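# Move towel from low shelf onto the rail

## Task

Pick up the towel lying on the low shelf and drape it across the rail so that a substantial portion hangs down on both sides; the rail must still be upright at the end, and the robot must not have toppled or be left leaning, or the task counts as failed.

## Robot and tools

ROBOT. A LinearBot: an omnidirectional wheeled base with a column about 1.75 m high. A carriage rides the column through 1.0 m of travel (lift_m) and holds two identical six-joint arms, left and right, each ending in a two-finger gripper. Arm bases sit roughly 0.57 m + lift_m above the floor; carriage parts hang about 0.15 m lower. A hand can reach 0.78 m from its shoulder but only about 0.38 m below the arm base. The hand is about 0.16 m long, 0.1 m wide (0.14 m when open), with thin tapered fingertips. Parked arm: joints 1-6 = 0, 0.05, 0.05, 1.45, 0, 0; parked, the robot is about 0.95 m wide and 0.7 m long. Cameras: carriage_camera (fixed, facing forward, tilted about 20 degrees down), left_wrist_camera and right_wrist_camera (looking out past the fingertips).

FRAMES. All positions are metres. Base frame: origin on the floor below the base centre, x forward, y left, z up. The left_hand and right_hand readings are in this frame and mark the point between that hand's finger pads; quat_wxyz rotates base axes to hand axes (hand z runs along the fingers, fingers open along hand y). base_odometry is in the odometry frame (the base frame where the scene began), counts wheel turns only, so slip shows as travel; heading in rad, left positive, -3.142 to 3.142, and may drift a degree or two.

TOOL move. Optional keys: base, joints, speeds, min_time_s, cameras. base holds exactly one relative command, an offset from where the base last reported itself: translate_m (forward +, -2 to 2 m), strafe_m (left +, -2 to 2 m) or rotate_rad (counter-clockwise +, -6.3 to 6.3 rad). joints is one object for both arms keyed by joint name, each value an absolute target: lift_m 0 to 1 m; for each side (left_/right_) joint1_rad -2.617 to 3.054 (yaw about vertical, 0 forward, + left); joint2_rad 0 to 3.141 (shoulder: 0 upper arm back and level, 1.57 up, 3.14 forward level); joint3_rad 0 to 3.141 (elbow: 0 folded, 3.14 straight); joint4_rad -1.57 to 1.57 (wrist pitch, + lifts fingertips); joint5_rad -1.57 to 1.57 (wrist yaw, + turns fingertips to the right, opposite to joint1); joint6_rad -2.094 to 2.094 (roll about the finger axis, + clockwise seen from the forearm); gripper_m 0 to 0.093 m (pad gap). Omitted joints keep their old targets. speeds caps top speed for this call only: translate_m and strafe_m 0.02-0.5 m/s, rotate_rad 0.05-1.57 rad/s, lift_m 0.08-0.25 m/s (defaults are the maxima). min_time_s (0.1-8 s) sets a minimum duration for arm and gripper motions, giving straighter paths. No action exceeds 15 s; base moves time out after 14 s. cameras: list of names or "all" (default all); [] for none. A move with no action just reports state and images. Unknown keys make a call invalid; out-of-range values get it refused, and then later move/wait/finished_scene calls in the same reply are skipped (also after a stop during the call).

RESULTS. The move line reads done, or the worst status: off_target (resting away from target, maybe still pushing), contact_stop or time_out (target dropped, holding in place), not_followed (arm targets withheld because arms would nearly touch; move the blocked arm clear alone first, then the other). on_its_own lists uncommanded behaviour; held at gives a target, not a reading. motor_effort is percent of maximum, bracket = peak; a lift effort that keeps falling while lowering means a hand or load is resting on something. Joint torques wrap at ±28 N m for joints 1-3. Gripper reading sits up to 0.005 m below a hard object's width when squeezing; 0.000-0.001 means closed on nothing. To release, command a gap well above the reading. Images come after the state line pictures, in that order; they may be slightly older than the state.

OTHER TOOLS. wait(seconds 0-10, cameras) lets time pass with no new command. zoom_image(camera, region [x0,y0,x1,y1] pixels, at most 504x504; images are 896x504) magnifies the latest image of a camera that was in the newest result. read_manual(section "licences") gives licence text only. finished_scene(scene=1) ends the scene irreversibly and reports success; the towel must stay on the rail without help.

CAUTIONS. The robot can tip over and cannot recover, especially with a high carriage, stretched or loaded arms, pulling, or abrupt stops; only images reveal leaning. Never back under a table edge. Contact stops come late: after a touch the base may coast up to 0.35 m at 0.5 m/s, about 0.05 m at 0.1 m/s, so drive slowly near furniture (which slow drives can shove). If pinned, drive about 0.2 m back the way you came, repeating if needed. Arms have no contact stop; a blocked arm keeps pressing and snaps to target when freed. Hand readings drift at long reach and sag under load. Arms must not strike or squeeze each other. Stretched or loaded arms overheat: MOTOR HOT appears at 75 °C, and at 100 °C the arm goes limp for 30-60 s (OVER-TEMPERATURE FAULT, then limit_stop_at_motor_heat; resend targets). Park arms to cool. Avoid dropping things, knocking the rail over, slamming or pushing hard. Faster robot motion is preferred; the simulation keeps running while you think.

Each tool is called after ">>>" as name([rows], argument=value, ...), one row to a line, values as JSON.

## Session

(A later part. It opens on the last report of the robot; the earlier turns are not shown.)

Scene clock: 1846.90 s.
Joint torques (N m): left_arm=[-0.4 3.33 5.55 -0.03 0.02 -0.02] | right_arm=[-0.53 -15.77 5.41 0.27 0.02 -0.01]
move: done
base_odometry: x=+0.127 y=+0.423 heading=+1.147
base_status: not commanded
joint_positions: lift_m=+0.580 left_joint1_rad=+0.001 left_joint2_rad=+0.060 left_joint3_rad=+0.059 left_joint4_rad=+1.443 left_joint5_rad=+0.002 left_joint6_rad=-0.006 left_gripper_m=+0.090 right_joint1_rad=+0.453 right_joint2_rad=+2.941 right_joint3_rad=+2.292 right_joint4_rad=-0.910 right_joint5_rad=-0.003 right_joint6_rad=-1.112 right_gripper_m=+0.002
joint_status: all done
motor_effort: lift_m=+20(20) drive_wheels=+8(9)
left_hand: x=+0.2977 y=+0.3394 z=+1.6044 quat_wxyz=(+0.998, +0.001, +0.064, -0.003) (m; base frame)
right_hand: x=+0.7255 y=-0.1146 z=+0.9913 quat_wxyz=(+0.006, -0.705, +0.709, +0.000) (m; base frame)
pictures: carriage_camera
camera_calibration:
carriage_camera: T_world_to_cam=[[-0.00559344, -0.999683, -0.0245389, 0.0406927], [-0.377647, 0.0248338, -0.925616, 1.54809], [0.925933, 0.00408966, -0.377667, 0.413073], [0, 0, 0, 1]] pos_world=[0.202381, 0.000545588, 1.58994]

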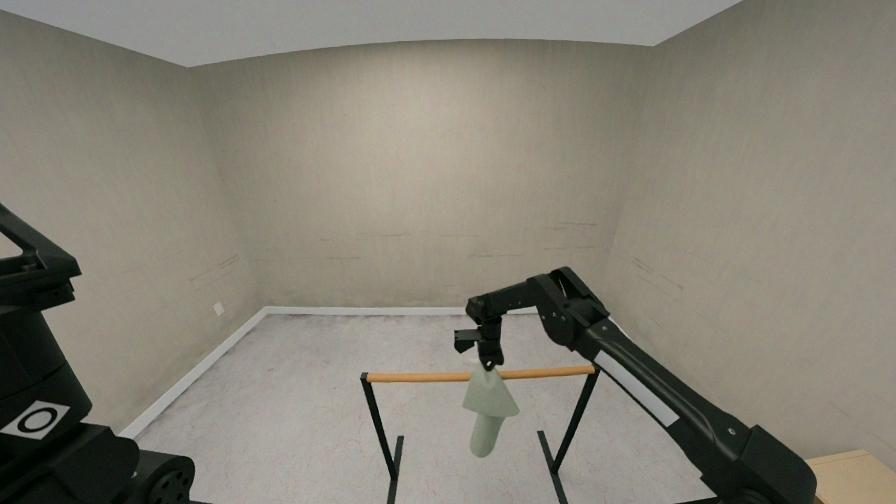

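>>> move(base={"translate_m": 0.28}, speeds={"translate_m": 0.12}, cameras=["carriage_camera","right_wrist_camera"])

>>> zoom_image(camera="carriage_camera", region=[350, 260, 630, 504])

Scene clock: 1852.67 s.
Joint torques (N m): left_arm=[-0.39 3.33 5.53 -0.03 0.02 0] | right_arm=[-0.49 -15.83 5.65 0.25 0.02 -0.02]
move: done
MOTOR HOT: joint 2 (shoulder) of the right arm reports 77 °C; the controller stops that arm at 100 °C. To cool a motor, set the load down, stop pushing, or move to a pose that needs little force.
base_odometry: x=+0.242 y=+0.678 heading=+1.148
base_status: done
joint_positions: lift_m=+0.580 left_joint1_rad=+0.001 left_joint2_rad=+0.060 left_joint3_rad=+0.059 left_joint4_rad=+1.443 left_joint5_rad=+0.002 left_joint6_rad=-0.006 left_gripper_m=+0.090 right_joint1_rad=+0.453 right_joint2_rad=+2.941 right_joint3_rad=+2.292 right_joint4_rad=-0.911 right_joint5_rad=-0.003 right_joint6_rad=-1.112 right_gripper_m=+0.002
joint_status: not commanded
motor_effort: lift_m=+20(20) drive_wheels=-7(13)
left_hand: x=+0.2976 y=+0.3394 z=+1.6044 quat_wxyz=(+0.998, +0.001, +0.064, -0.003) (m; base frame)
right_hand: x=+0.7256 y=-0.1150 z=+0.9913 quat_wxyz=(+0.006, -0.705, +0.709, +0.000) (m; base frame)
pictures: carriage_camera, right_wrist_camera
camera_calibration:
carriage_camera: T_world_to_cam=[[-0.00559344, -0.999683, -0.0245389, 0.0406927], [-0.377647, 0.0248338, -0.925616, 1.54809], [0.925933, 0.00408966, -0.377667, 0.413073], [0, 0, 0, 1]] pos_world=[0.202381, 0.000545588, 1.58994]
right_wrist_camera: T_world_to_cam=[[0.998349, -0.0274643, -0.0504576, -0.665636], [0.00606646, -0.823008, 0.567998, -0.647562], [-0.0571266, -0.567366, -0.821482, 0.9191], [0, 0, 0, 1]] pos_world=[0.72097, -0.0297639, 1.08925]

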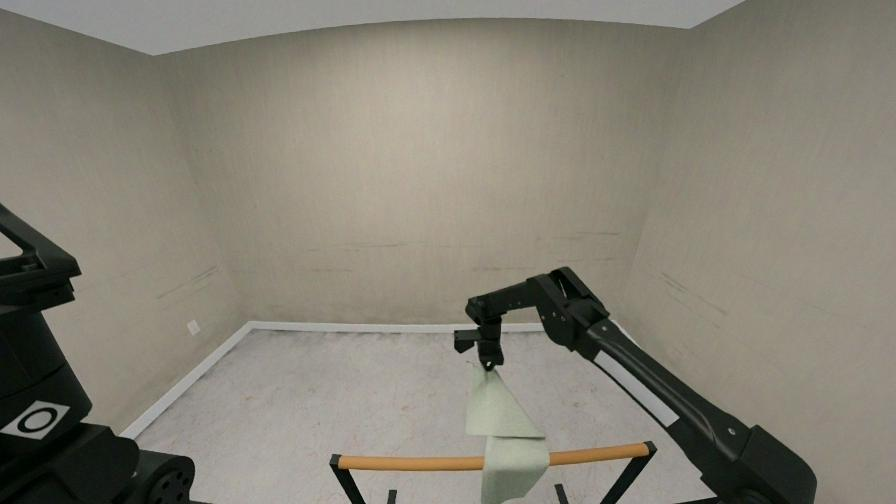

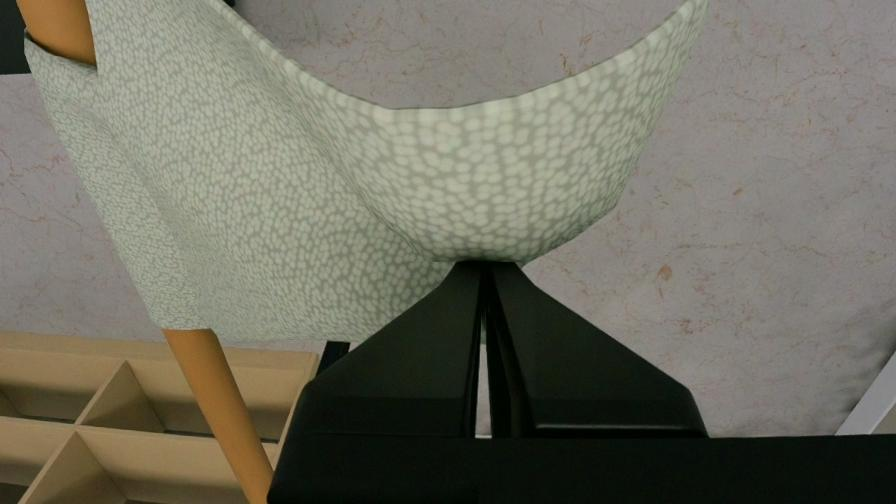

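Scaled by 1.800 from the camera's 896x504 image, which has a finer 1280x720 frame.

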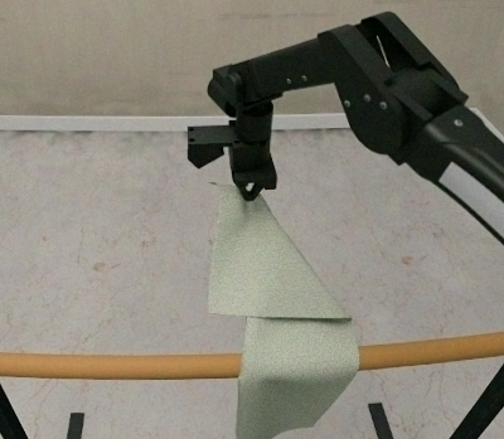

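>>> move(base={"translate_m": -0.07}, speeds={"translate_m": 0.1}, cameras=[])

>>> move(joints={"lift_m": 0.29}, speeds={"lift_m": 0.1}, cameras=["carriage_camera","right_wrist_camera"])

>>> zoom_image(camera="carriage_camera", region=[350, 260, 630, 504])

Scene clock: 1861.33 s.
Joint torques (N m): left_arm=[-0.4 3.37 5.5 -0.04 0.03 -0.01] | right_arm=[-0.4 -15.86 5.72 0.29 0.01 -0.01]
move: done
MOTOR HOT: still on. Joint 2 (shoulder) of the right arm reports 80 °C.
base_odometry: x=+0.213 y=+0.615 heading=+1.147
base_status: done
joint_positions: lift_m=+0.580 left_joint1_rad=+0.001 left_joint2_rad=+0.060 left_joint3_rad=+0.059 left_joint4_rad=+1.444 left_joint5_rad=+0.002 left_joint6_rad=-0.006 left_gripper_m=+0.090 right_joint1_rad=+0.453 right_joint2_rad=+2.941 right_joint3_rad=+2.292 right_joint4_rad=-0.910 right_joint5_rad=-0.003 right_joint6_rad=-1.112 right_gripper_m=+0.002
joint_status: not commanded
motor_effort: lift_m=+20(20) drive_wheels=-7(14)
left_hand: x=+0.2974 y=+0.3394 z=+1.6044 quat_wxyz=(+0.998, +0.001, +0.064, -0.003) (m; base frame)
right_hand: x=+0.7256 y=-0.1149 z=+0.9913 quat_wxyz=(+0.006, -0.705, +0.709, +0.000) (m; base frame)
pictures: none
No camera images: "cameras" was empty.

Scene clock: 1864.60 s.
Joint torques (N m): left_arm=[-0.39 3.29 5.41 -0.05 0.02 -0.01] | right_arm=[-0.4 -16.05 5.7 0.24 0.02 -0.03]
move: done
MOTOR HOT: still on. Joint 2 (shoulder) of the right arm reports 81 °C.
base_odometry: x=+0.213 y=+0.615 heading=+1.147
base_status: not commanded
joint_positions: lift_m=+0.290 left_joint1_rad=+0.001 left_joint2_rad=+0.059 left_joint3_rad=+0.059 left_joint4_rad=+1.444 left_joint5_rad=+0.002 left_joint6_rad=-0.006 left_gripper_m=+0.090 right_joint1_rad=+0.452 right_joint2_rad=+2.943 right_joint3_rad=+2.292 right_joint4_rad=-0.909 right_joint5_rad=-0.002 right_joint6_rad=-1.112 right_gripper_m=+0.002
joint_status: all done
motor_effort: lift_m=+20(21) drive_wheels=-7(7)
left_hand: x=+0.2973 y=+0.3394 z=+1.3144 quat_wxyz=(+0.998, +0.001, +0.064, -0.003) (m; base frame)
right_hand: x=+0.7257 y=-0.1152 z=+0.7007 quat_wxyz=(+0.006, -0.705, +0.709, -0.001) (m; base frame)
pictures: carriage_camera, right_wrist_camera
camera_calibration:
carriage_camera: T_world_to_cam=[[-0.00559344, -0.999683, -0.0245389, 0.0335754], [-0.377647, 0.0248338, -0.925616, 1.27962], [0.925933, 0.00408966, -0.377667, 0.303534], [0, 0, 0, 1]] pos_world=[0.202381, 0.000545588, 1.2999]
right_wrist_camera: T_world_to_cam=[[0.998363, -0.0278583, -0.0499437, -0.68087], [0.00545939, -0.82291, 0.568146, -0.482333], [-0.0569267, -0.567489, -0.821411, 0.680052], [0, 0, 0, 1]] pos_world=[0.721102, -0.0299628, 0.798632]

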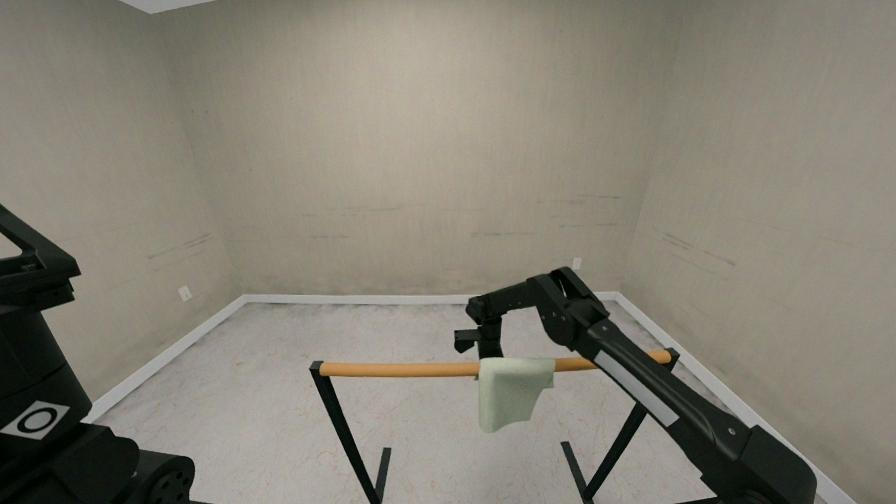

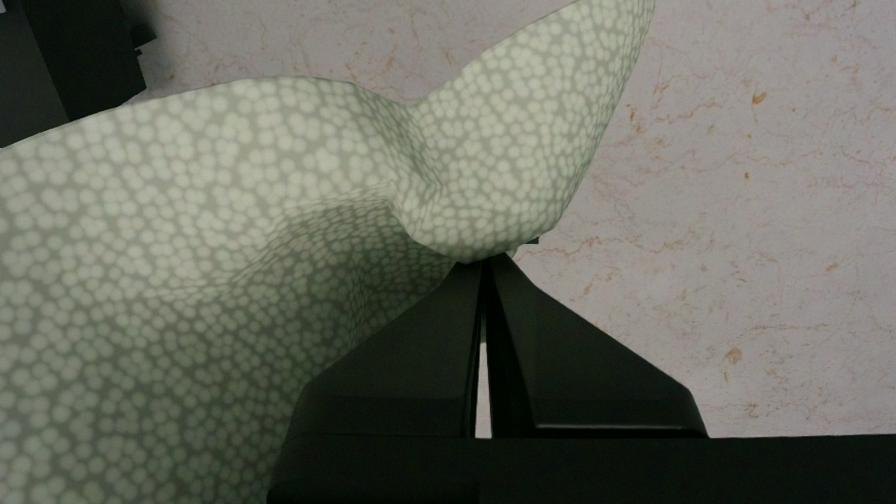

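Scaled by 1.800 from the camera's 896x504 image, which has a finer 1280x720 frame.

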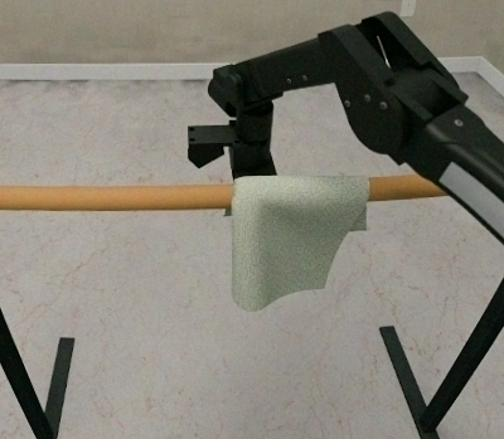

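>>> move(joints={"right_gripper_m": 0.03}, min_time_s=2, cameras=["carriage_camera","right_wrist_camera"])

Scene clock: 1869.80 s.
Joint torques (N m): left_arm=[-0.38 3.38 5.48 -0.05 0.02 -0.01] | right_arm=[-0.44 -15.9 5.81 0.25 0.02 -0.03]
move: done
MOTOR HOT: still on. Joint 2 (shoulder) of the right arm reports 83 °C.
base_odometry: x=+0.213 y=+0.615 heading=+1.147
base_status: not commanded
joint_positions: lift_m=+0.290 left_joint1_rad=+0.001 left_joint2_rad=+0.059 left_joint3_rad=+0.059 left_joint4_rad=+1.444 left_joint5_rad=+0.002 left_joint6_rad=-0.006 left_gripper_m=+0.090 right_joint1_rad=+0.452 right_joint2_rad=+2.943 right_joint3_rad=+2.292 right_joint4_rad=-0.909 right_joint5_rad=-0.002 right_joint6_rad=-1.112 right_gripper_m=+0.030
joint_status: all done
motor_effort: lift_m=+20(21) drive_wheels=-7(7)
left_hand: x=+0.2973 y=+0.3394 z=+1.3144 quat_wxyz=(+0.998, +0.001, +0.064, -0.003) (m; base frame)
right_hand: x=+0.7257 y=-0.1152 z=+0.7007 quat_wxyz=(+0.006, -0.705, +0.709, -0.001) (m; base frame)
pictures: carriage_camera, right_wrist_camera
camera_calibration:
carriage_camera: T_world_to_cam=[[-0.00559344, -0.999683, -0.0245389, 0.0335754], [-0.377647, 0.0248338, -0.925616, 1.27962], [0.925933, 0.00408966, -0.377667, 0.303534], [0, 0, 0, 1]] pos_world=[0.202381, 0.000545588, 1.2999]
right_wrist_camera: T_world_to_cam=[[0.998363, -0.0278583, -0.0499437, -0.68087], [0.00545939, -0.82291, 0.568146, -0.482333], [-0.0569267, -0.567489, -0.821411, 0.680052], [0, 0, 0, 1]] pos_world=[0.721102, -0.0299628, 0.798632]

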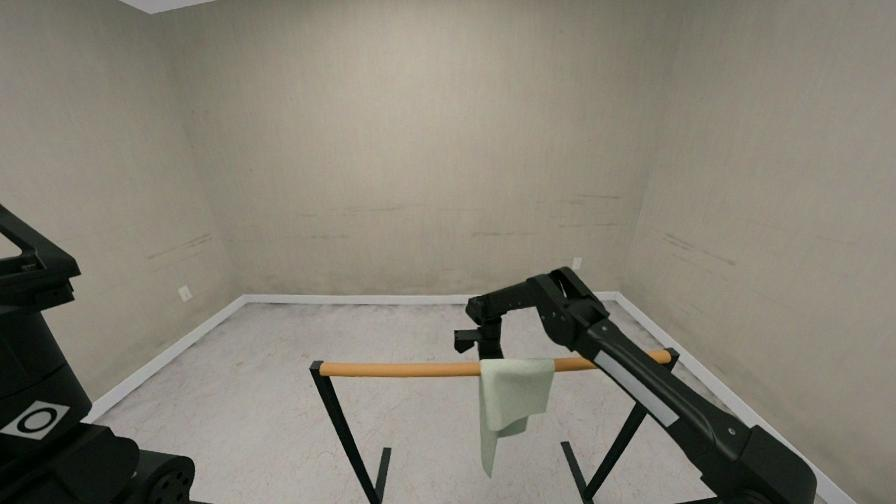

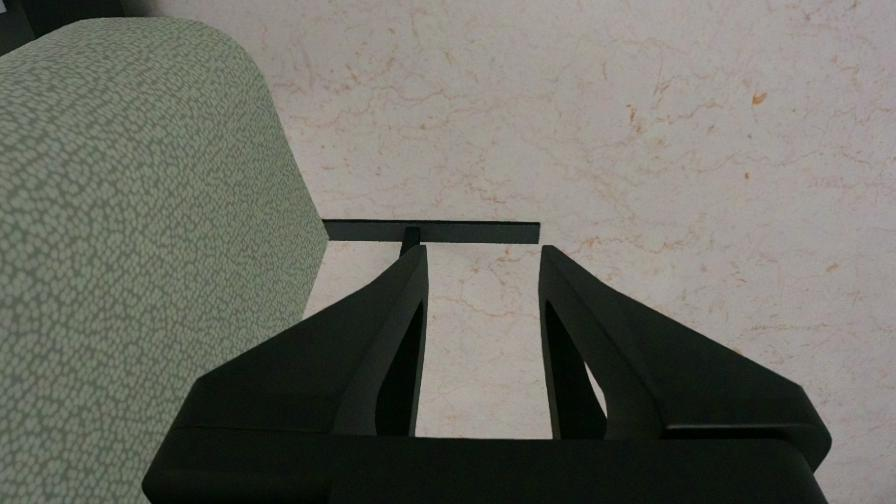

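>>> move(joints={"lift_m": 0.6}, speeds={"lift_m": 0.12}, cameras=[])

>>> move(base={"translate_m": -0.45}, speeds={"translate_m": 0.2}, cameras=["carriage_camera","right_wrist_camera"])

>>> zoom_image(camera="carriage_camera", region=[350, 260, 630, 504])

Scene clock: 1875.87 s.
Joint torques (N m): left_arm=[-0.34 3.36 5.45 -0.07 0.02 -0.01] | right_arm=[-0.55 -16.18 5.83 0.25 0.03 -0.01]
move: done
MOTOR HOT: still on. Joint 2 (shoulder) of the right arm reports 84 °C.
base_odometry: x=+0.213 y=+0.615 heading=+1.147
base_status: not commanded
joint_positions: lift_m=+0.600 left_joint1_rad=+0.001 left_joint2_rad=+0.059 left_joint3_rad=+0.059 left_joint4_rad=+1.444 left_joint5_rad=+0.002 left_joint6_rad=-0.006 left_gripper_m=+0.090 right_joint1_rad=+0.452 right_joint2_rad=+2.944 right_joint3_rad=+2.291 right_joint4_rad=-0.909 right_joint5_rad=-0.002 right_joint6_rad=-1.112 right_gripper_m=+0.030
joint_status: all done
motor_effort: lift_m=+25(30) drive_wheels=-7(7)
left_hand: x=+0.2973 y=+0.3394 z=+1.6238 quat_wxyz=(+0.998, +0.001, +0.064, -0.003) (m; base frame)
right_hand: x=+0.7250 y=-0.1155 z=+1.0093 quat_wxyz=(+0.005, -0.705, +0.709, +0.000) (m; base frame)
pictures: none
No camera images: "cameras" was empty.

Scene clock: 1879.30 s.
Joint torques (N m): left_arm=[-0.44 3.3 5.45 -0.04 0.02 -0.01] | right_arm=[-0.32 -16.03 5.83 0.25 0.02 -0.01]
move: done
MOTOR HOT: still on. Joint 2 (shoulder) of the right arm reports 84 °C.
base_odometry: x=+0.029 y=+0.204 heading=+1.148
base_status: done
joint_positions: lift_m=+0.600 left_joint1_rad=+0.001 left_joint2_rad=+0.059 left_joint3_rad=+0.059 left_joint4_rad=+1.444 left_joint5_rad=+0.002 left_joint6_rad=-0.006 left_gripper_m=+0.090 right_joint1_rad=+0.451 right_joint2_rad=+2.944 right_joint3_rad=+2.291 right_joint4_rad=-0.909 right_joint5_rad=-0.002 right_joint6_rad=-1.112 right_gripper_m=+0.030
joint_status: not commanded
motor_effort: lift_m=+25(25) drive_wheels=-6(16)
left_hand: x=+0.2973 y=+0.3394 z=+1.6238 quat_wxyz=(+0.998, +0.001, +0.064, -0.003) (m; base frame)
right_hand: x=+0.7255 y=-0.1162 z=+1.0093 quat_wxyz=(+0.005, -0.704, +0.710, +0.000) (m; base frame)
pictures: carriage_camera, right_wrist_camera
camera_calibration:
carriage_camera: T_world_to_cam=[[-0.00559344, -0.999683, -0.0245389, 0.0411695], [-0.377647, 0.0248338, -0.925616, 1.56607], [0.925933, 0.00408966, -0.377667, 0.420412], [0, 0, 0, 1]] pos_world=[0.202381, 0.000545588, 1.60937]
right_wrist_camera: T_world_to_cam=[[0.998233, -0.0294238, -0.0516332, -0.66363], [0.00517974, -0.822445, 0.568821, -0.65892], [-0.0592024, -0.568083, -0.820839, 0.934009], [0, 0, 0, 1]] pos_world=[0.721166, -0.0308573, 1.10721]

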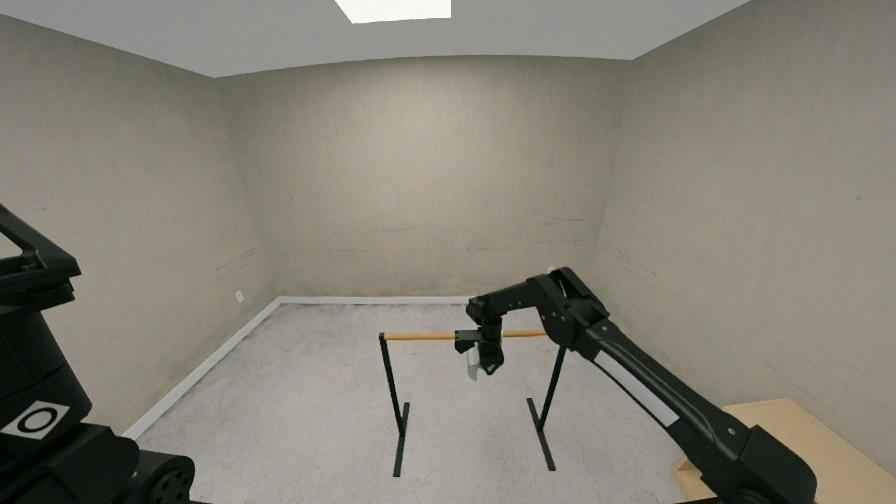

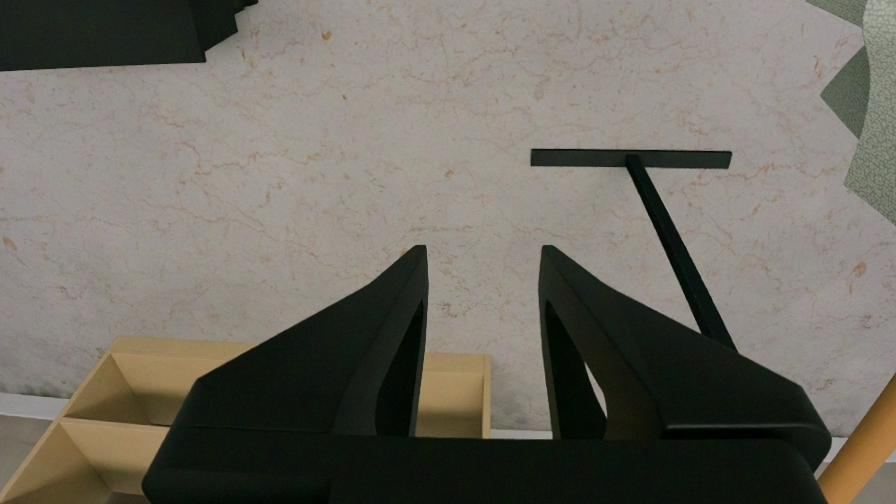

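Scaled by 1.800 from the camera's 896x504 image, which has a finer 1280x720 frame.

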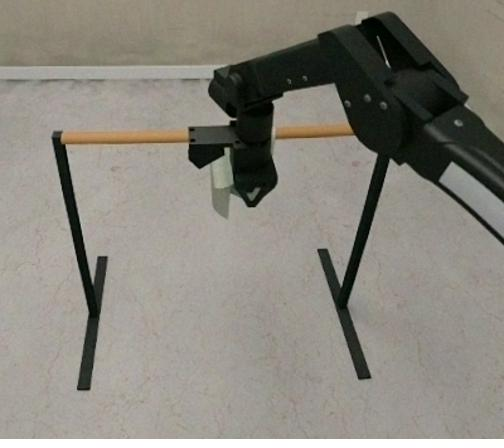

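Retract arm to relieve heat and view.

>>> move(joints={"right_joint1_rad": 0, "right_joint2_rad": 0.05, "right_joint3_rad": 0.05, "right_joint4_rad": -0.3, "right_joint6_rad": 0}, min_time_s=3, cameras=["carriage_camera"])

>>> move(joints={"right_joint4_rad": 1.45, "lift_m": 0.4}, cameras=["carriage_camera"])

>>> zoom_image(camera="carriage_camera", region=[350, 240, 580, 440])

Scene clock: 1885.50 s.
Joint torques (N m): left_arm=[-0.43 3.4 5.52 -0.05 0.01 -0.04] | right_arm=[-0.94 1.02 6.79 2.14 0.11 0.17]
move: done
MOTOR HOT: still on. Joint 2 (shoulder) of the right arm reports 83 °C.
base_odometry: x=+0.029 y=+0.204 heading=+1.148
base_status: not commanded
joint_positions: lift_m=+0.600 left_joint1_rad=+0.001 left_joint2_rad=+0.059 left_joint3_rad=+0.059 left_joint4_rad=+1.444 left_joint5_rad=+0.002 left_joint6_rad=-0.006 left_gripper_m=+0.090 right_joint1_rad=+0.007 right_joint2_rad=+0.060 right_joint3_rad=+0.074 right_joint4_rad=-0.307 right_joint5_rad=-0.002 right_joint6_rad=-0.011 right_gripper_m=+0.030
joint_status: all done
motor_effort: lift_m=+25(25) drive_wheels=-5(6)
left_hand: x=+0.2973 y=+0.3394 z=+1.6238 quat_wxyz=(+0.998, +0.001, +0.064, -0.003) (m; base frame)
right_hand: x=+0.5006 y=-0.3376 z=+1.3127 quat_wxyz=(+0.596, -0.008, +0.803, +0.000) (m; base frame)
pictures: carriage_camera
camera_calibration:
carriage_camera: T_world_to_cam=[[-0.00559344, -0.999683, -0.0245389, 0.0411695], [-0.377647, 0.0248338, -0.925616, 1.56607], [0.925933, 0.00408966, -0.377667, 0.420412], [0, 0, 0, 1]] pos_world=[0.202381, 0.000545588, 1.60937]

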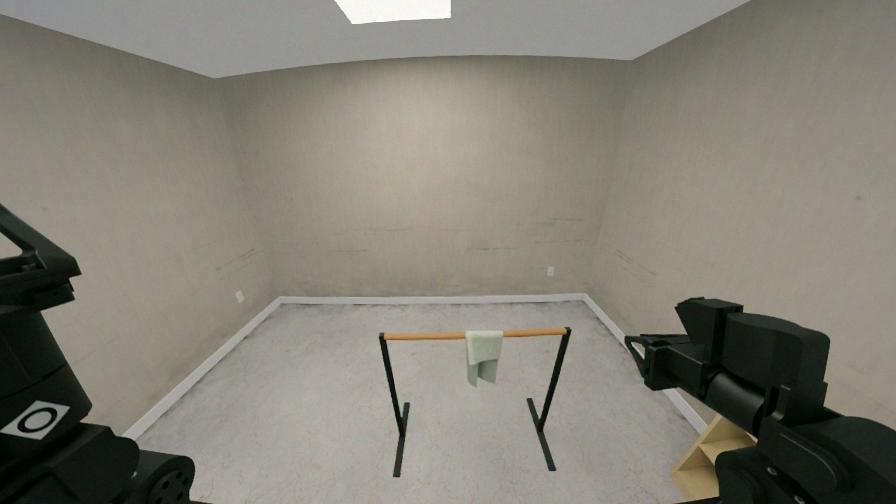

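Scene clock: 1887.53 s.
Joint torques (N m): left_arm=[-0.42 3.38 5.52 -0.05 0.02 -0.03] | right_arm=[-0.87 3.55 5.22 0.03 0.12 0.17]
move: done
MOTOR HOT: still on. Joint 2 (shoulder) of the right arm reports 81 °C.
base_odometry: x=+0.029 y=+0.204 heading=+1.148
base_status: not commanded
joint_positions: lift_m=+0.400 left_joint1_rad=+0.001 left_joint2_rad=+0.059 left_joint3_rad=+0.059 left_joint4_rad=+1.444 left_joint5_rad=+0.002 left_joint6_rad=-0.006 left_gripper_m=+0.090 right_joint1_rad=+0.007 right_joint2_rad=+0.059 right_joint3_rad=+0.066 right_joint4_rad=+1.433 right_joint5_rad=-0.002 right_joint6_rad=-0.010 right_gripper_m=+0.030
joint_status: all done
motor_effort: lift_m=+20(20) drive_wheels=-5(6)
left_hand: x=+0.2973 y=+0.3394 z=+1.4244 quat_wxyz=(+0.998, +0.001, +0.064, -0.003) (m; base frame)
right_hand: x=+0.2976 y=-0.3390 z=+1.4260 quat_wxyz=(+0.998, -0.002, +0.065, -0.002) (m; base frame)
pictures: carriage_camera
camera_calibration:
carriage_camera: T_world_to_cam=[[-0.00559344, -0.999683, -0.0245389, 0.0362766], [-0.377647, 0.0248338, -0.925616, 1.38151], [0.925933, 0.00408966, -0.377667, 0.345108], [0, 0, 0, 1]] pos_world=[0.202381, 0.000545588, 1.40998]

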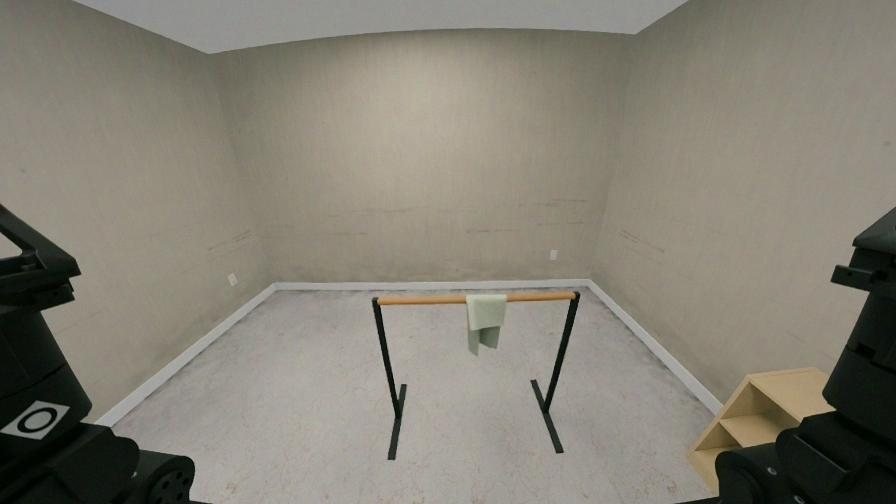

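Scaled by 2.191 from the camera's 896x504 image, which has a finer 1280x720 frame.

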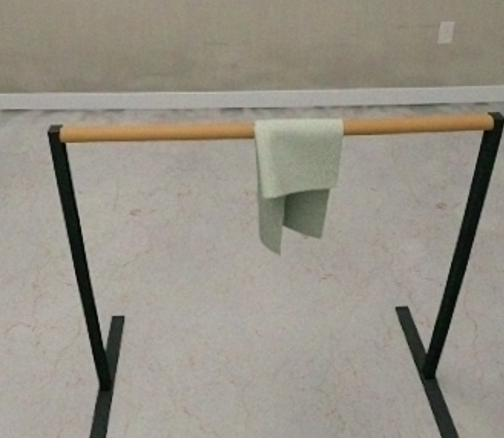

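>>> wait(seconds=2, cameras=["carriage_camera"])

>>> zoom_image(camera="carriage_camera", region=[440, 270, 540, 370])

Scene clock: 1898.33 s.
Joint torques (N m): left_arm=[-0.4 3.32 5.52 -0.03 0.01 -0.03] | right_arm=[-0.85 3.49 5.16 0.02 0.11 0.17]
MOTOR HOT: still on. Joint 2 (shoulder) of the right arm reports 74 °C.
base_odometry: x=+0.029 y=+0.204 heading=+1.148
base_status: not commanded
joint_positions: lift_m=+0.400 left_joint1_rad=+0.001 left_joint2_rad=+0.059 left_joint3_rad=+0.059 left_joint4_rad=+1.444 left_joint5_rad=+0.002 left_joint6_rad=-0.006 left_gripper_m=+0.090 right_joint1_rad=+0.007 right_joint2_rad=+0.059 right_joint3_rad=+0.066 right_joint4_rad=+1.435 right_joint5_rad=-0.002 right_joint6_rad=-0.010 right_gripper_m=+0.030
joint_status: all done
motor_effort: lift_m=+20(20) drive_wheels=-5(6)
left_hand: x=+0.2973 y=+0.3394 z=+1.4244 quat_wxyz=(+0.998, +0.001, +0.064, -0.003) (m; base frame)
right_hand: x=+0.2970 y=-0.3390 z=+1.4261 quat_wxyz=(+0.998, -0.002, +0.064, -0.002) (m; base frame)
wait: 2.00 s; at rest from the start
pictures: carriage_camera
camera_calibration:
carriage_camera: T_world_to_cam=[[-0.00559344, -0.999683, -0.0245389, 0.0362766], [-0.377647, 0.0248338, -0.925616, 1.38151], [0.925933, 0.00408966, -0.377667, 0.345108], [0, 0, 0, 1]] pos_world=[0.202381, 0.000545588, 1.40998]

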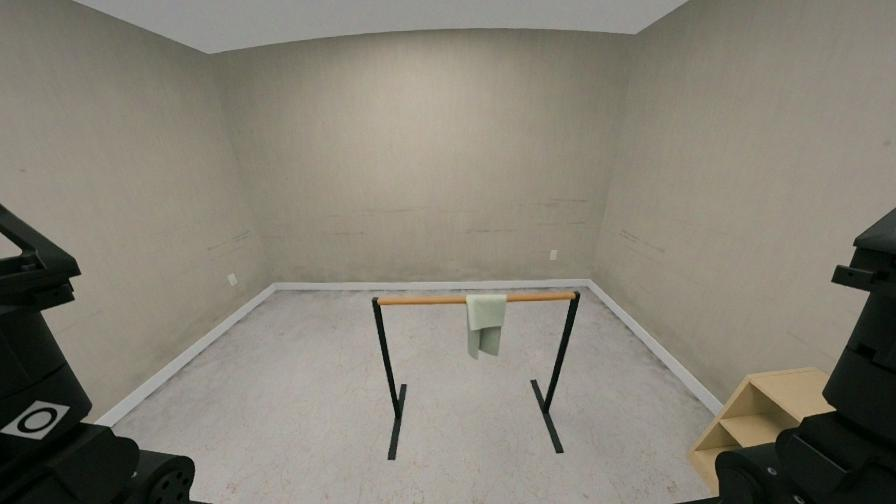

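Scaled by 5.040 from the camera's 896x504 image, which has a finer 1280x720 frame.

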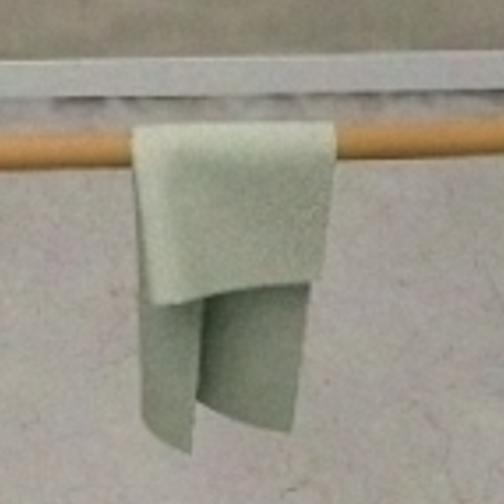

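>>> wait(seconds=4, cameras=["carriage_camera"])

>>> zoom_image(camera="carriage_camera", region=[440, 270, 540, 370])

Scene clock: 1905.13 s.
Joint torques (N m): left_arm=[-0.38 3.36 5.49 -0.04 0.02 -0.03] | right_arm=[-0.88 3.49 5.11 0.03 0.1 0.17]
MOTOR HOT: cleared for the motors of the right arm.
base_odometry: x=+0.029 y=+0.204 heading=+1.148
base_status: not commanded
joint_positions: lift_m=+0.400 left_joint1_rad=+0.001 left_joint2_rad=+0.059 left_joint3_rad=+0.059 left_joint4_rad=+1.444 left_joint5_rad=+0.002 left_joint6_rad=-0.006 left_gripper_m=+0.090 right_joint1_rad=+0.007 right_joint2_rad=+0.059 right_joint3_rad=+0.066 right_joint4_rad=+1.435 right_joint5_rad=-0.002 right_joint6_rad=-0.010 right_gripper_m=+0.030
joint_status: all done
motor_effort: lift_m=+20(20) drive_wheels=-5(6)
left_hand: x=+0.2973 y=+0.3394 z=+1.4244 quat_wxyz=(+0.998, +0.001, +0.064, -0.003) (m; base frame)
right_hand: x=+0.2970 y=-0.3390 z=+1.4261 quat_wxyz=(+0.998, -0.002, +0.064, -0.002) (m; base frame)
wait: 4.00 s; at rest from the start
pictures: carriage_camera
camera_calibration:
carriage_camera: T_world_to_cam=[[-0.00559344, -0.999683, -0.0245389, 0.0362766], [-0.377647, 0.0248338, -0.925616, 1.38151], [0.925933, 0.00408966, -0.377667, 0.345108], [0, 0, 0, 1]] pos_world=[0.202381, 0.000545588, 1.40998]

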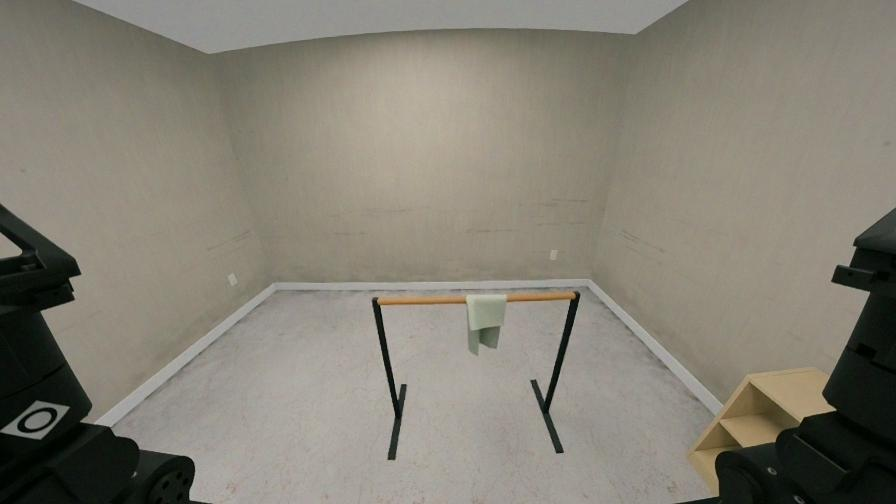

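Scaled by 5.040 from the camera's 896x504 image, which has a finer 1280x720 frame.

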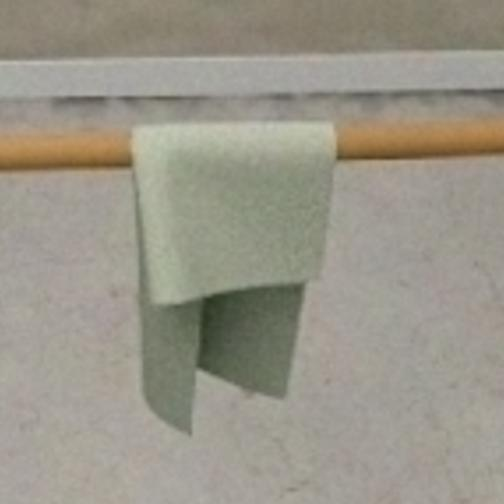

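>>> move(base={"translate_m": -0.2}, joints={"right_joint4_rad": -0.3, "right_gripper_m": 0.07}, speeds={"translate_m": 0.2}, cameras=[])

>>> move(joints={"right_joint1_rad": 0.23, "right_joint2_rad": 3.12, "right_joint3_rad": 2.02, "right_joint4_rad": 1.0, "right_joint5_rad": 0.23, "right_joint6_rad": 1.57}, min_time_s=3, cameras=[])

>>> move(joints={"lift_m": 0.05, "right_joint4_rad": 1.55}, cameras=["carriage_camera","right_wrist_camera"])

Scene clock: 1929.70 s.
Joint torques (N m): left_arm=[-0.35 3.33 5.59 -0.06 0.03 -0.02] | right_arm=[-0.85 0.96 7.43 1.85 0.11 0.16]
move: done
base_odometry: x=-0.053 y=+0.022 heading=+1.149
base_status: done
joint_positions: lift_m=+0.400 left_joint1_rad=+0.001 left_joint2_rad=+0.059 left_joint3_rad=+0.059 left_joint4_rad=+1.444 left_joint5_rad=+0.002 left_joint6_rad=-0.006 left_gripper_m=+0.090 right_joint1_rad=+0.007 right_joint2_rad=+0.059 right_joint3_rad=+0.066 right_joint4_rad=-0.273 right_joint5_rad=-0.002 right_joint6_rad=-0.009 right_gripper_m=+0.070
joint_status: all done
motor_effort: lift_m=+20(20) drive_wheels=-6(15)
left_hand: x=+0.2973 y=+0.3394 z=+1.4244 quat_wxyz=(+0.998, +0.001, +0.064, -0.003) (m; base frame)
right_hand: x=+0.5028 y=-0.3377 z=+1.1176 quat_wxyz=(+0.607, -0.007, +0.795, +0.000) (m; base frame)
pictures: none
No camera images: "cameras" was empty.

Scene clock: 1933.17 s.
Joint torques (N m): left_arm=[-0.42 3.36 5.46 -0.05 0.01 -0.01] | right_arm=[0.43 -14.78 7.76 2.05 0.17 0.13]
move: done
base_odometry: x=-0.053 y=+0.022 heading=+1.149
base_status: not commanded
joint_positions: lift_m=+0.400 left_joint1_rad=+0.001 left_joint2_rad=+0.059 left_joint3_rad=+0.059 left_joint4_rad=+1.444 left_joint5_rad=+0.002 left_joint6_rad=-0.006 left_gripper_m=+0.090 right_joint1_rad=+0.223 right_joint2_rad=+3.075 right_joint3_rad=+2.010 right_joint4_rad=+0.994 right_joint5_rad=+0.223 right_joint6_rad=+1.559 right_gripper_m=+0.070
joint_status: all done
motor_effort: lift_m=+19(20) drive_wheels=-5(6)
left_hand: x=+0.2973 y=+0.3394 z=+1.4244 quat_wxyz=(+0.998, +0.001, +0.064, -0.003) (m; base frame)
right_hand: x=+0.9512 y=-0.2227 z=+0.9199 quat_wxyz=(+0.489, +0.510, +0.524, +0.475) (m; base frame)
pictures: none
No camera images: "cameras" was empty.

Scene clock: 1935.20 s.
Joint torques (N m): left_arm=[-0.42 3.36 5.45 -0.06 0.02 -0.02] | right_arm=[0.44 -15.57 6.65 1.72 0.03 0.09]
move: done
base_odometry: x=-0.053 y=+0.022 heading=+1.149
base_status: not commanded
joint_positions: lift_m=+0.050 left_joint1_rad=+0.001 left_joint2_rad=+0.059 left_joint3_rad=+0.059 left_joint4_rad=+1.444 left_joint5_rad=+0.002 left_joint6_rad=-0.006 left_gripper_m=+0.090 right_joint1_rad=+0.223 right_joint2_rad=+3.089 right_joint3_rad=+2.018 right_joint4_rad=+1.546 right_joint5_rad=+0.225 right_joint6_rad=+1.560 right_gripper_m=+0.070
joint_status: all done
motor_effort: lift_m=+20(20) drive_wheels=-5(7)
left_hand: x=+0.2973 y=+0.3394 z=+1.0744 quat_wxyz=(+0.998, +0.001, +0.064, -0.002) (m; base frame)
right_hand: x=+0.9250 y=-0.2289 z=+0.6933 quat_wxyz=(+0.578, +0.396, +0.347, +0.624) (m; base frame)
pictures: carriage_camera, right_wrist_camera
camera_calibration:
carriage_camera: T_world_to_cam=[[-0.00559344, -0.999683, -0.0245389, 0.0276874], [-0.377647, 0.0248338, -0.925616, 1.05752], [0.925933, 0.00408966, -0.377667, 0.212915], [0, 0, 0, 1]] pos_world=[0.202381, 0.000545588, 1.05995]
right_wrist_camera: T_world_to_cam=[[0.497903, 0.111186, -0.860076, 0.173067], [-0.521321, 0.830928, -0.194378, 0.821715], [0.693049, 0.545157, 0.471686, -0.714783], [0, 0, 0, 1]] pos_world=[0.837586, -0.312359, 0.645727]

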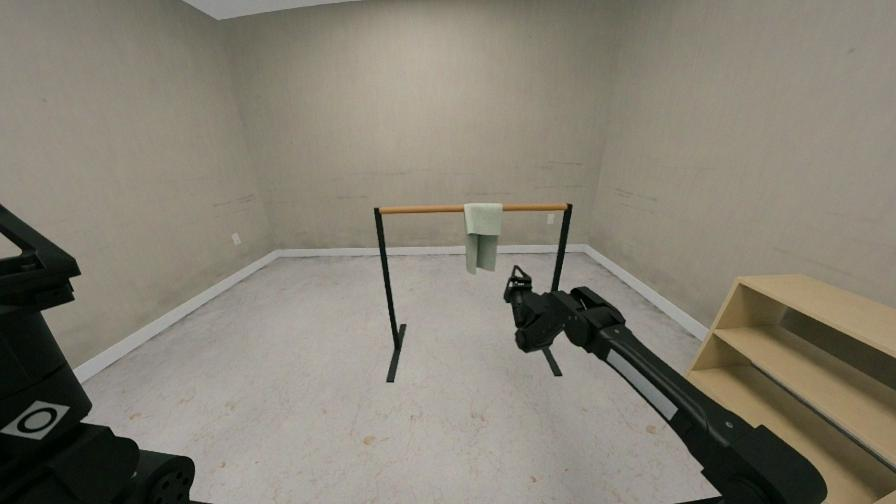

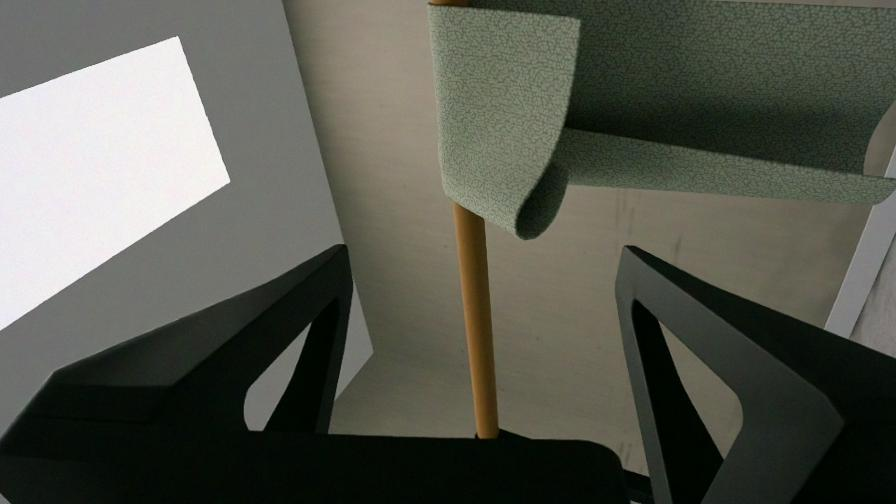

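>>> move(base={"strafe_m": 0.06}, joints={"lift_m": 0.06, "right_gripper_m": 0.085}, cameras=[])

>>> move(base={"translate_m": 0.25}, speeds={"translate_m": 0.15}, cameras=["carriage_camera","right_wrist_camera"])

>>> zoom_image(camera="carriage_camera", region=[430, 150, 570, 290])

Scene clock: 1944.70 s.
Joint torques (N m): left_arm=[-0.44 3.29 5.56 -0.06 0.01 -0.02] | right_arm=[-0.39 -15.94 6.24 1.66 0.03 0.09]
move: done
base_odometry: x=-0.108 y=+0.046 heading=+1.149
base_status: done
joint_positions: lift_m=+0.060 left_joint1_rad=+0.001 left_joint2_rad=+0.059 left_joint3_rad=+0.059 left_joint4_rad=+1.444 left_joint5_rad=+0.002 left_joint6_rad=-0.006 left_gripper_m=+0.090 right_joint1_rad=+0.231 right_joint2_rad=+3.091 right_joint3_rad=+2.024 right_joint4_rad=+1.556 right_joint5_rad=+0.225 right_joint6_rad=+1.561 right_gripper_m=+0.085
joint_status: all done
motor_effort: lift_m=+24(30) drive_wheels=-2(8)
left_hand: x=+0.2972 y=+0.3394 z=+1.0839 quat_wxyz=(+0.998, +0.001, +0.063, -0.002) (m; base frame)
right_hand: x=+0.9233 y=-0.2245 z=+0.7053 quat_wxyz=(+0.578, +0.392, +0.343, +0.629) (m; base frame)
pictures: none
No camera images: "cameras" was empty.

Scene clock: 1947.27 s.
Joint torques (N m): left_arm=[-0.32 3.38 5.53 -0.06 0.02 -0.01] | right_arm=[-0.39 -15.54 6.19 1.62 0.02 0.08]
move: done
base_odometry: x=-0.006 y=+0.274 heading=+1.150
base_status: done
joint_positions: lift_m=+0.060 left_joint1_rad=+0.001 left_joint2_rad=+0.059 left_joint3_rad=+0.059 left_joint4_rad=+1.445 left_joint5_rad=+0.002 left_joint6_rad=-0.006 left_gripper_m=+0.090 right_joint1_rad=+0.231 right_joint2_rad=+3.091 right_joint3_rad=+2.024 right_joint4_rad=+1.556 right_joint5_rad=+0.225 right_joint6_rad=+1.561 right_gripper_m=+0.085
joint_status: not commanded
motor_effort: lift_m=+24(24) drive_wheels=-6(12)
left_hand: x=+0.2971 y=+0.3394 z=+1.0839 quat_wxyz=(+0.998, +0.001, +0.063, -0.002) (m; base frame)
right_hand: x=+0.9233 y=-0.2245 z=+0.7054 quat_wxyz=(+0.578, +0.392, +0.343, +0.629) (m; base frame)
pictures: carriage_camera, right_wrist_camera
camera_calibration:
carriage_camera: T_world_to_cam=[[-0.00559344, -0.999683, -0.0245389, 0.02792], [-0.377647, 0.0248338, -0.925616, 1.0663], [0.925933, 0.00408966, -0.377667, 0.216495], [0, 0, 0, 1]] pos_world=[0.202381, 0.000545588, 1.06943]
right_wrist_camera: T_world_to_cam=[[0.508215, 0.117739, -0.853144, 0.170894], [-0.524377, 0.828126, -0.198083, 0.824269], [0.683189, 0.548038, 0.482605, -0.719634], [0, 0, 0, 1]] pos_world=[0.837023, -0.308333, 0.65637]

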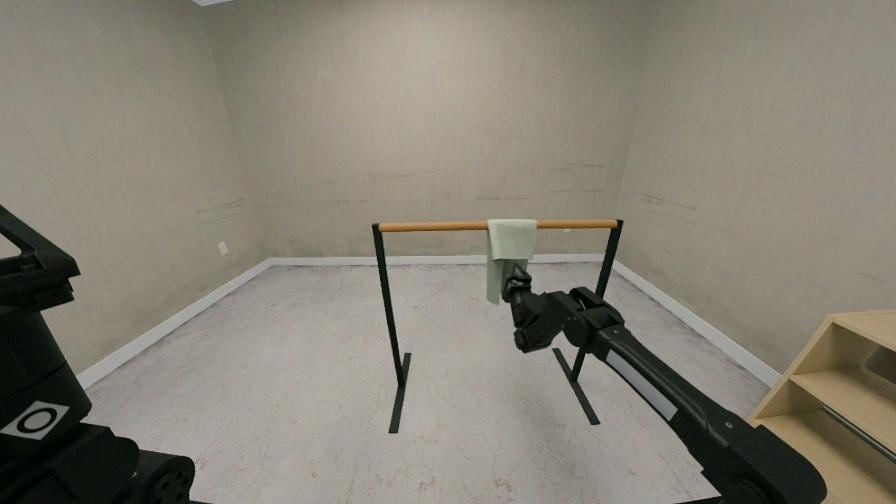

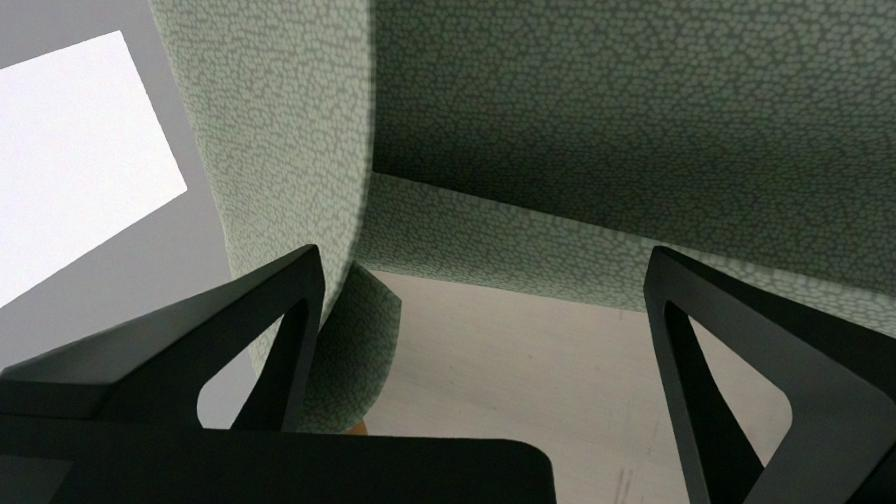

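Scaled by 3.600 from the camera's 896x504 image, which has a finer 1280x720 frame.

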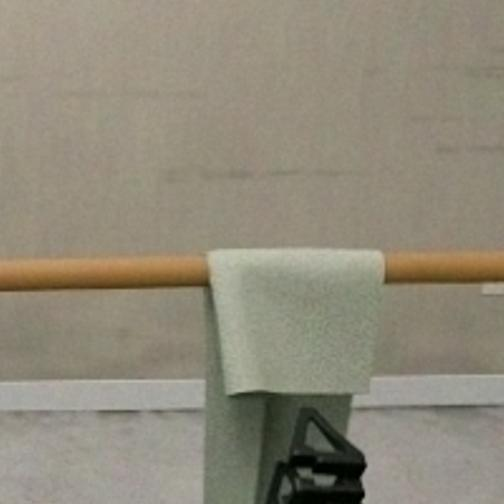

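>>> move(joints={"lift_m": 0.115}, speeds={"lift_m": 0.08}, cameras=["carriage_camera","right_wrist_camera"])

>>> zoom_image(camera="carriage_camera", region=[430, 170, 570, 310])

Scene clock: 1961.17 s.
Joint torques (N m): left_arm=[-0.39 3.38 5.52 -0.02 0 -0.03] | right_arm=[-0.28 -15.9 6.08 1.63 0.01 0.08]
move: done
base_odometry: x=-0.006 y=+0.274 heading=+1.150
base_status: not commanded
joint_positions: lift_m=+0.115 left_joint1_rad=+0.001 left_joint2_rad=+0.059 left_joint3_rad=+0.059 left_joint4_rad=+1.445 left_joint5_rad=+0.002 left_joint6_rad=-0.006 left_gripper_m=+0.090 right_joint1_rad=+0.231 right_joint2_rad=+3.092 right_joint3_rad=+2.024 right_joint4_rad=+1.558 right_joint5_rad=+0.226 right_joint6_rad=+1.561 right_gripper_m=+0.085
joint_status: all done
motor_effort: lift_m=+25(30) drive_wheels=+6(6)
left_hand: x=+0.2971 y=+0.3394 z=+1.1388 quat_wxyz=(+0.998, +0.001, +0.063, -0.002) (m; base frame)
right_hand: x=+0.9231 y=-0.2246 z=+0.7605 quat_wxyz=(+0.578, +0.391, +0.342, +0.629) (m; base frame)
pictures: carriage_camera, right_wrist_camera
camera_calibration:
carriage_camera: T_world_to_cam=[[-0.00559344, -0.999683, -0.0245389, 0.0292677], [-0.377647, 0.0248338, -0.925616, 1.11713], [0.925933, 0.00408966, -0.377667, 0.237237], [0, 0, 0, 1]] pos_world=[0.202381, 0.000545588, 1.12435]
right_wrist_camera: T_world_to_cam=[[0.509803, 0.118089, -0.852148, 0.215888], [-0.523738, 0.828423, -0.198528, 0.834992], [0.682495, 0.547513, 0.48418, -0.746713], [0, 0, 0, 1]] pos_world=[0.836885, -0.308386, 0.711281]

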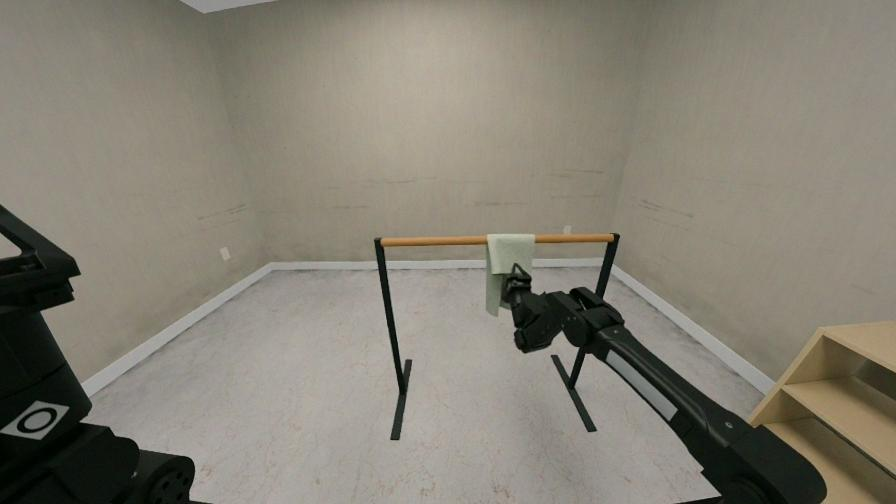

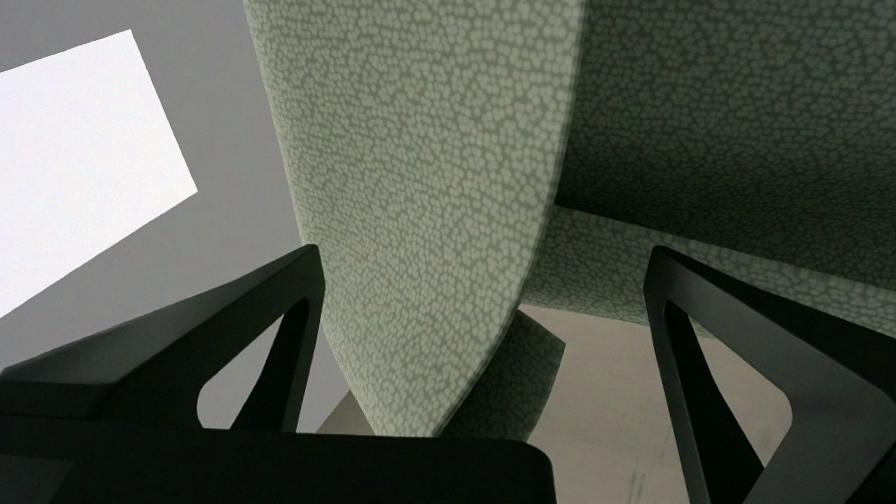

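Scaled by 3.600 from the camera's 896x504 image, which has a finer 1280x720 frame.

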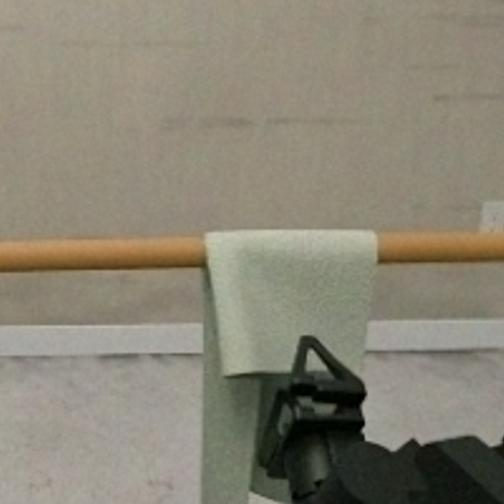

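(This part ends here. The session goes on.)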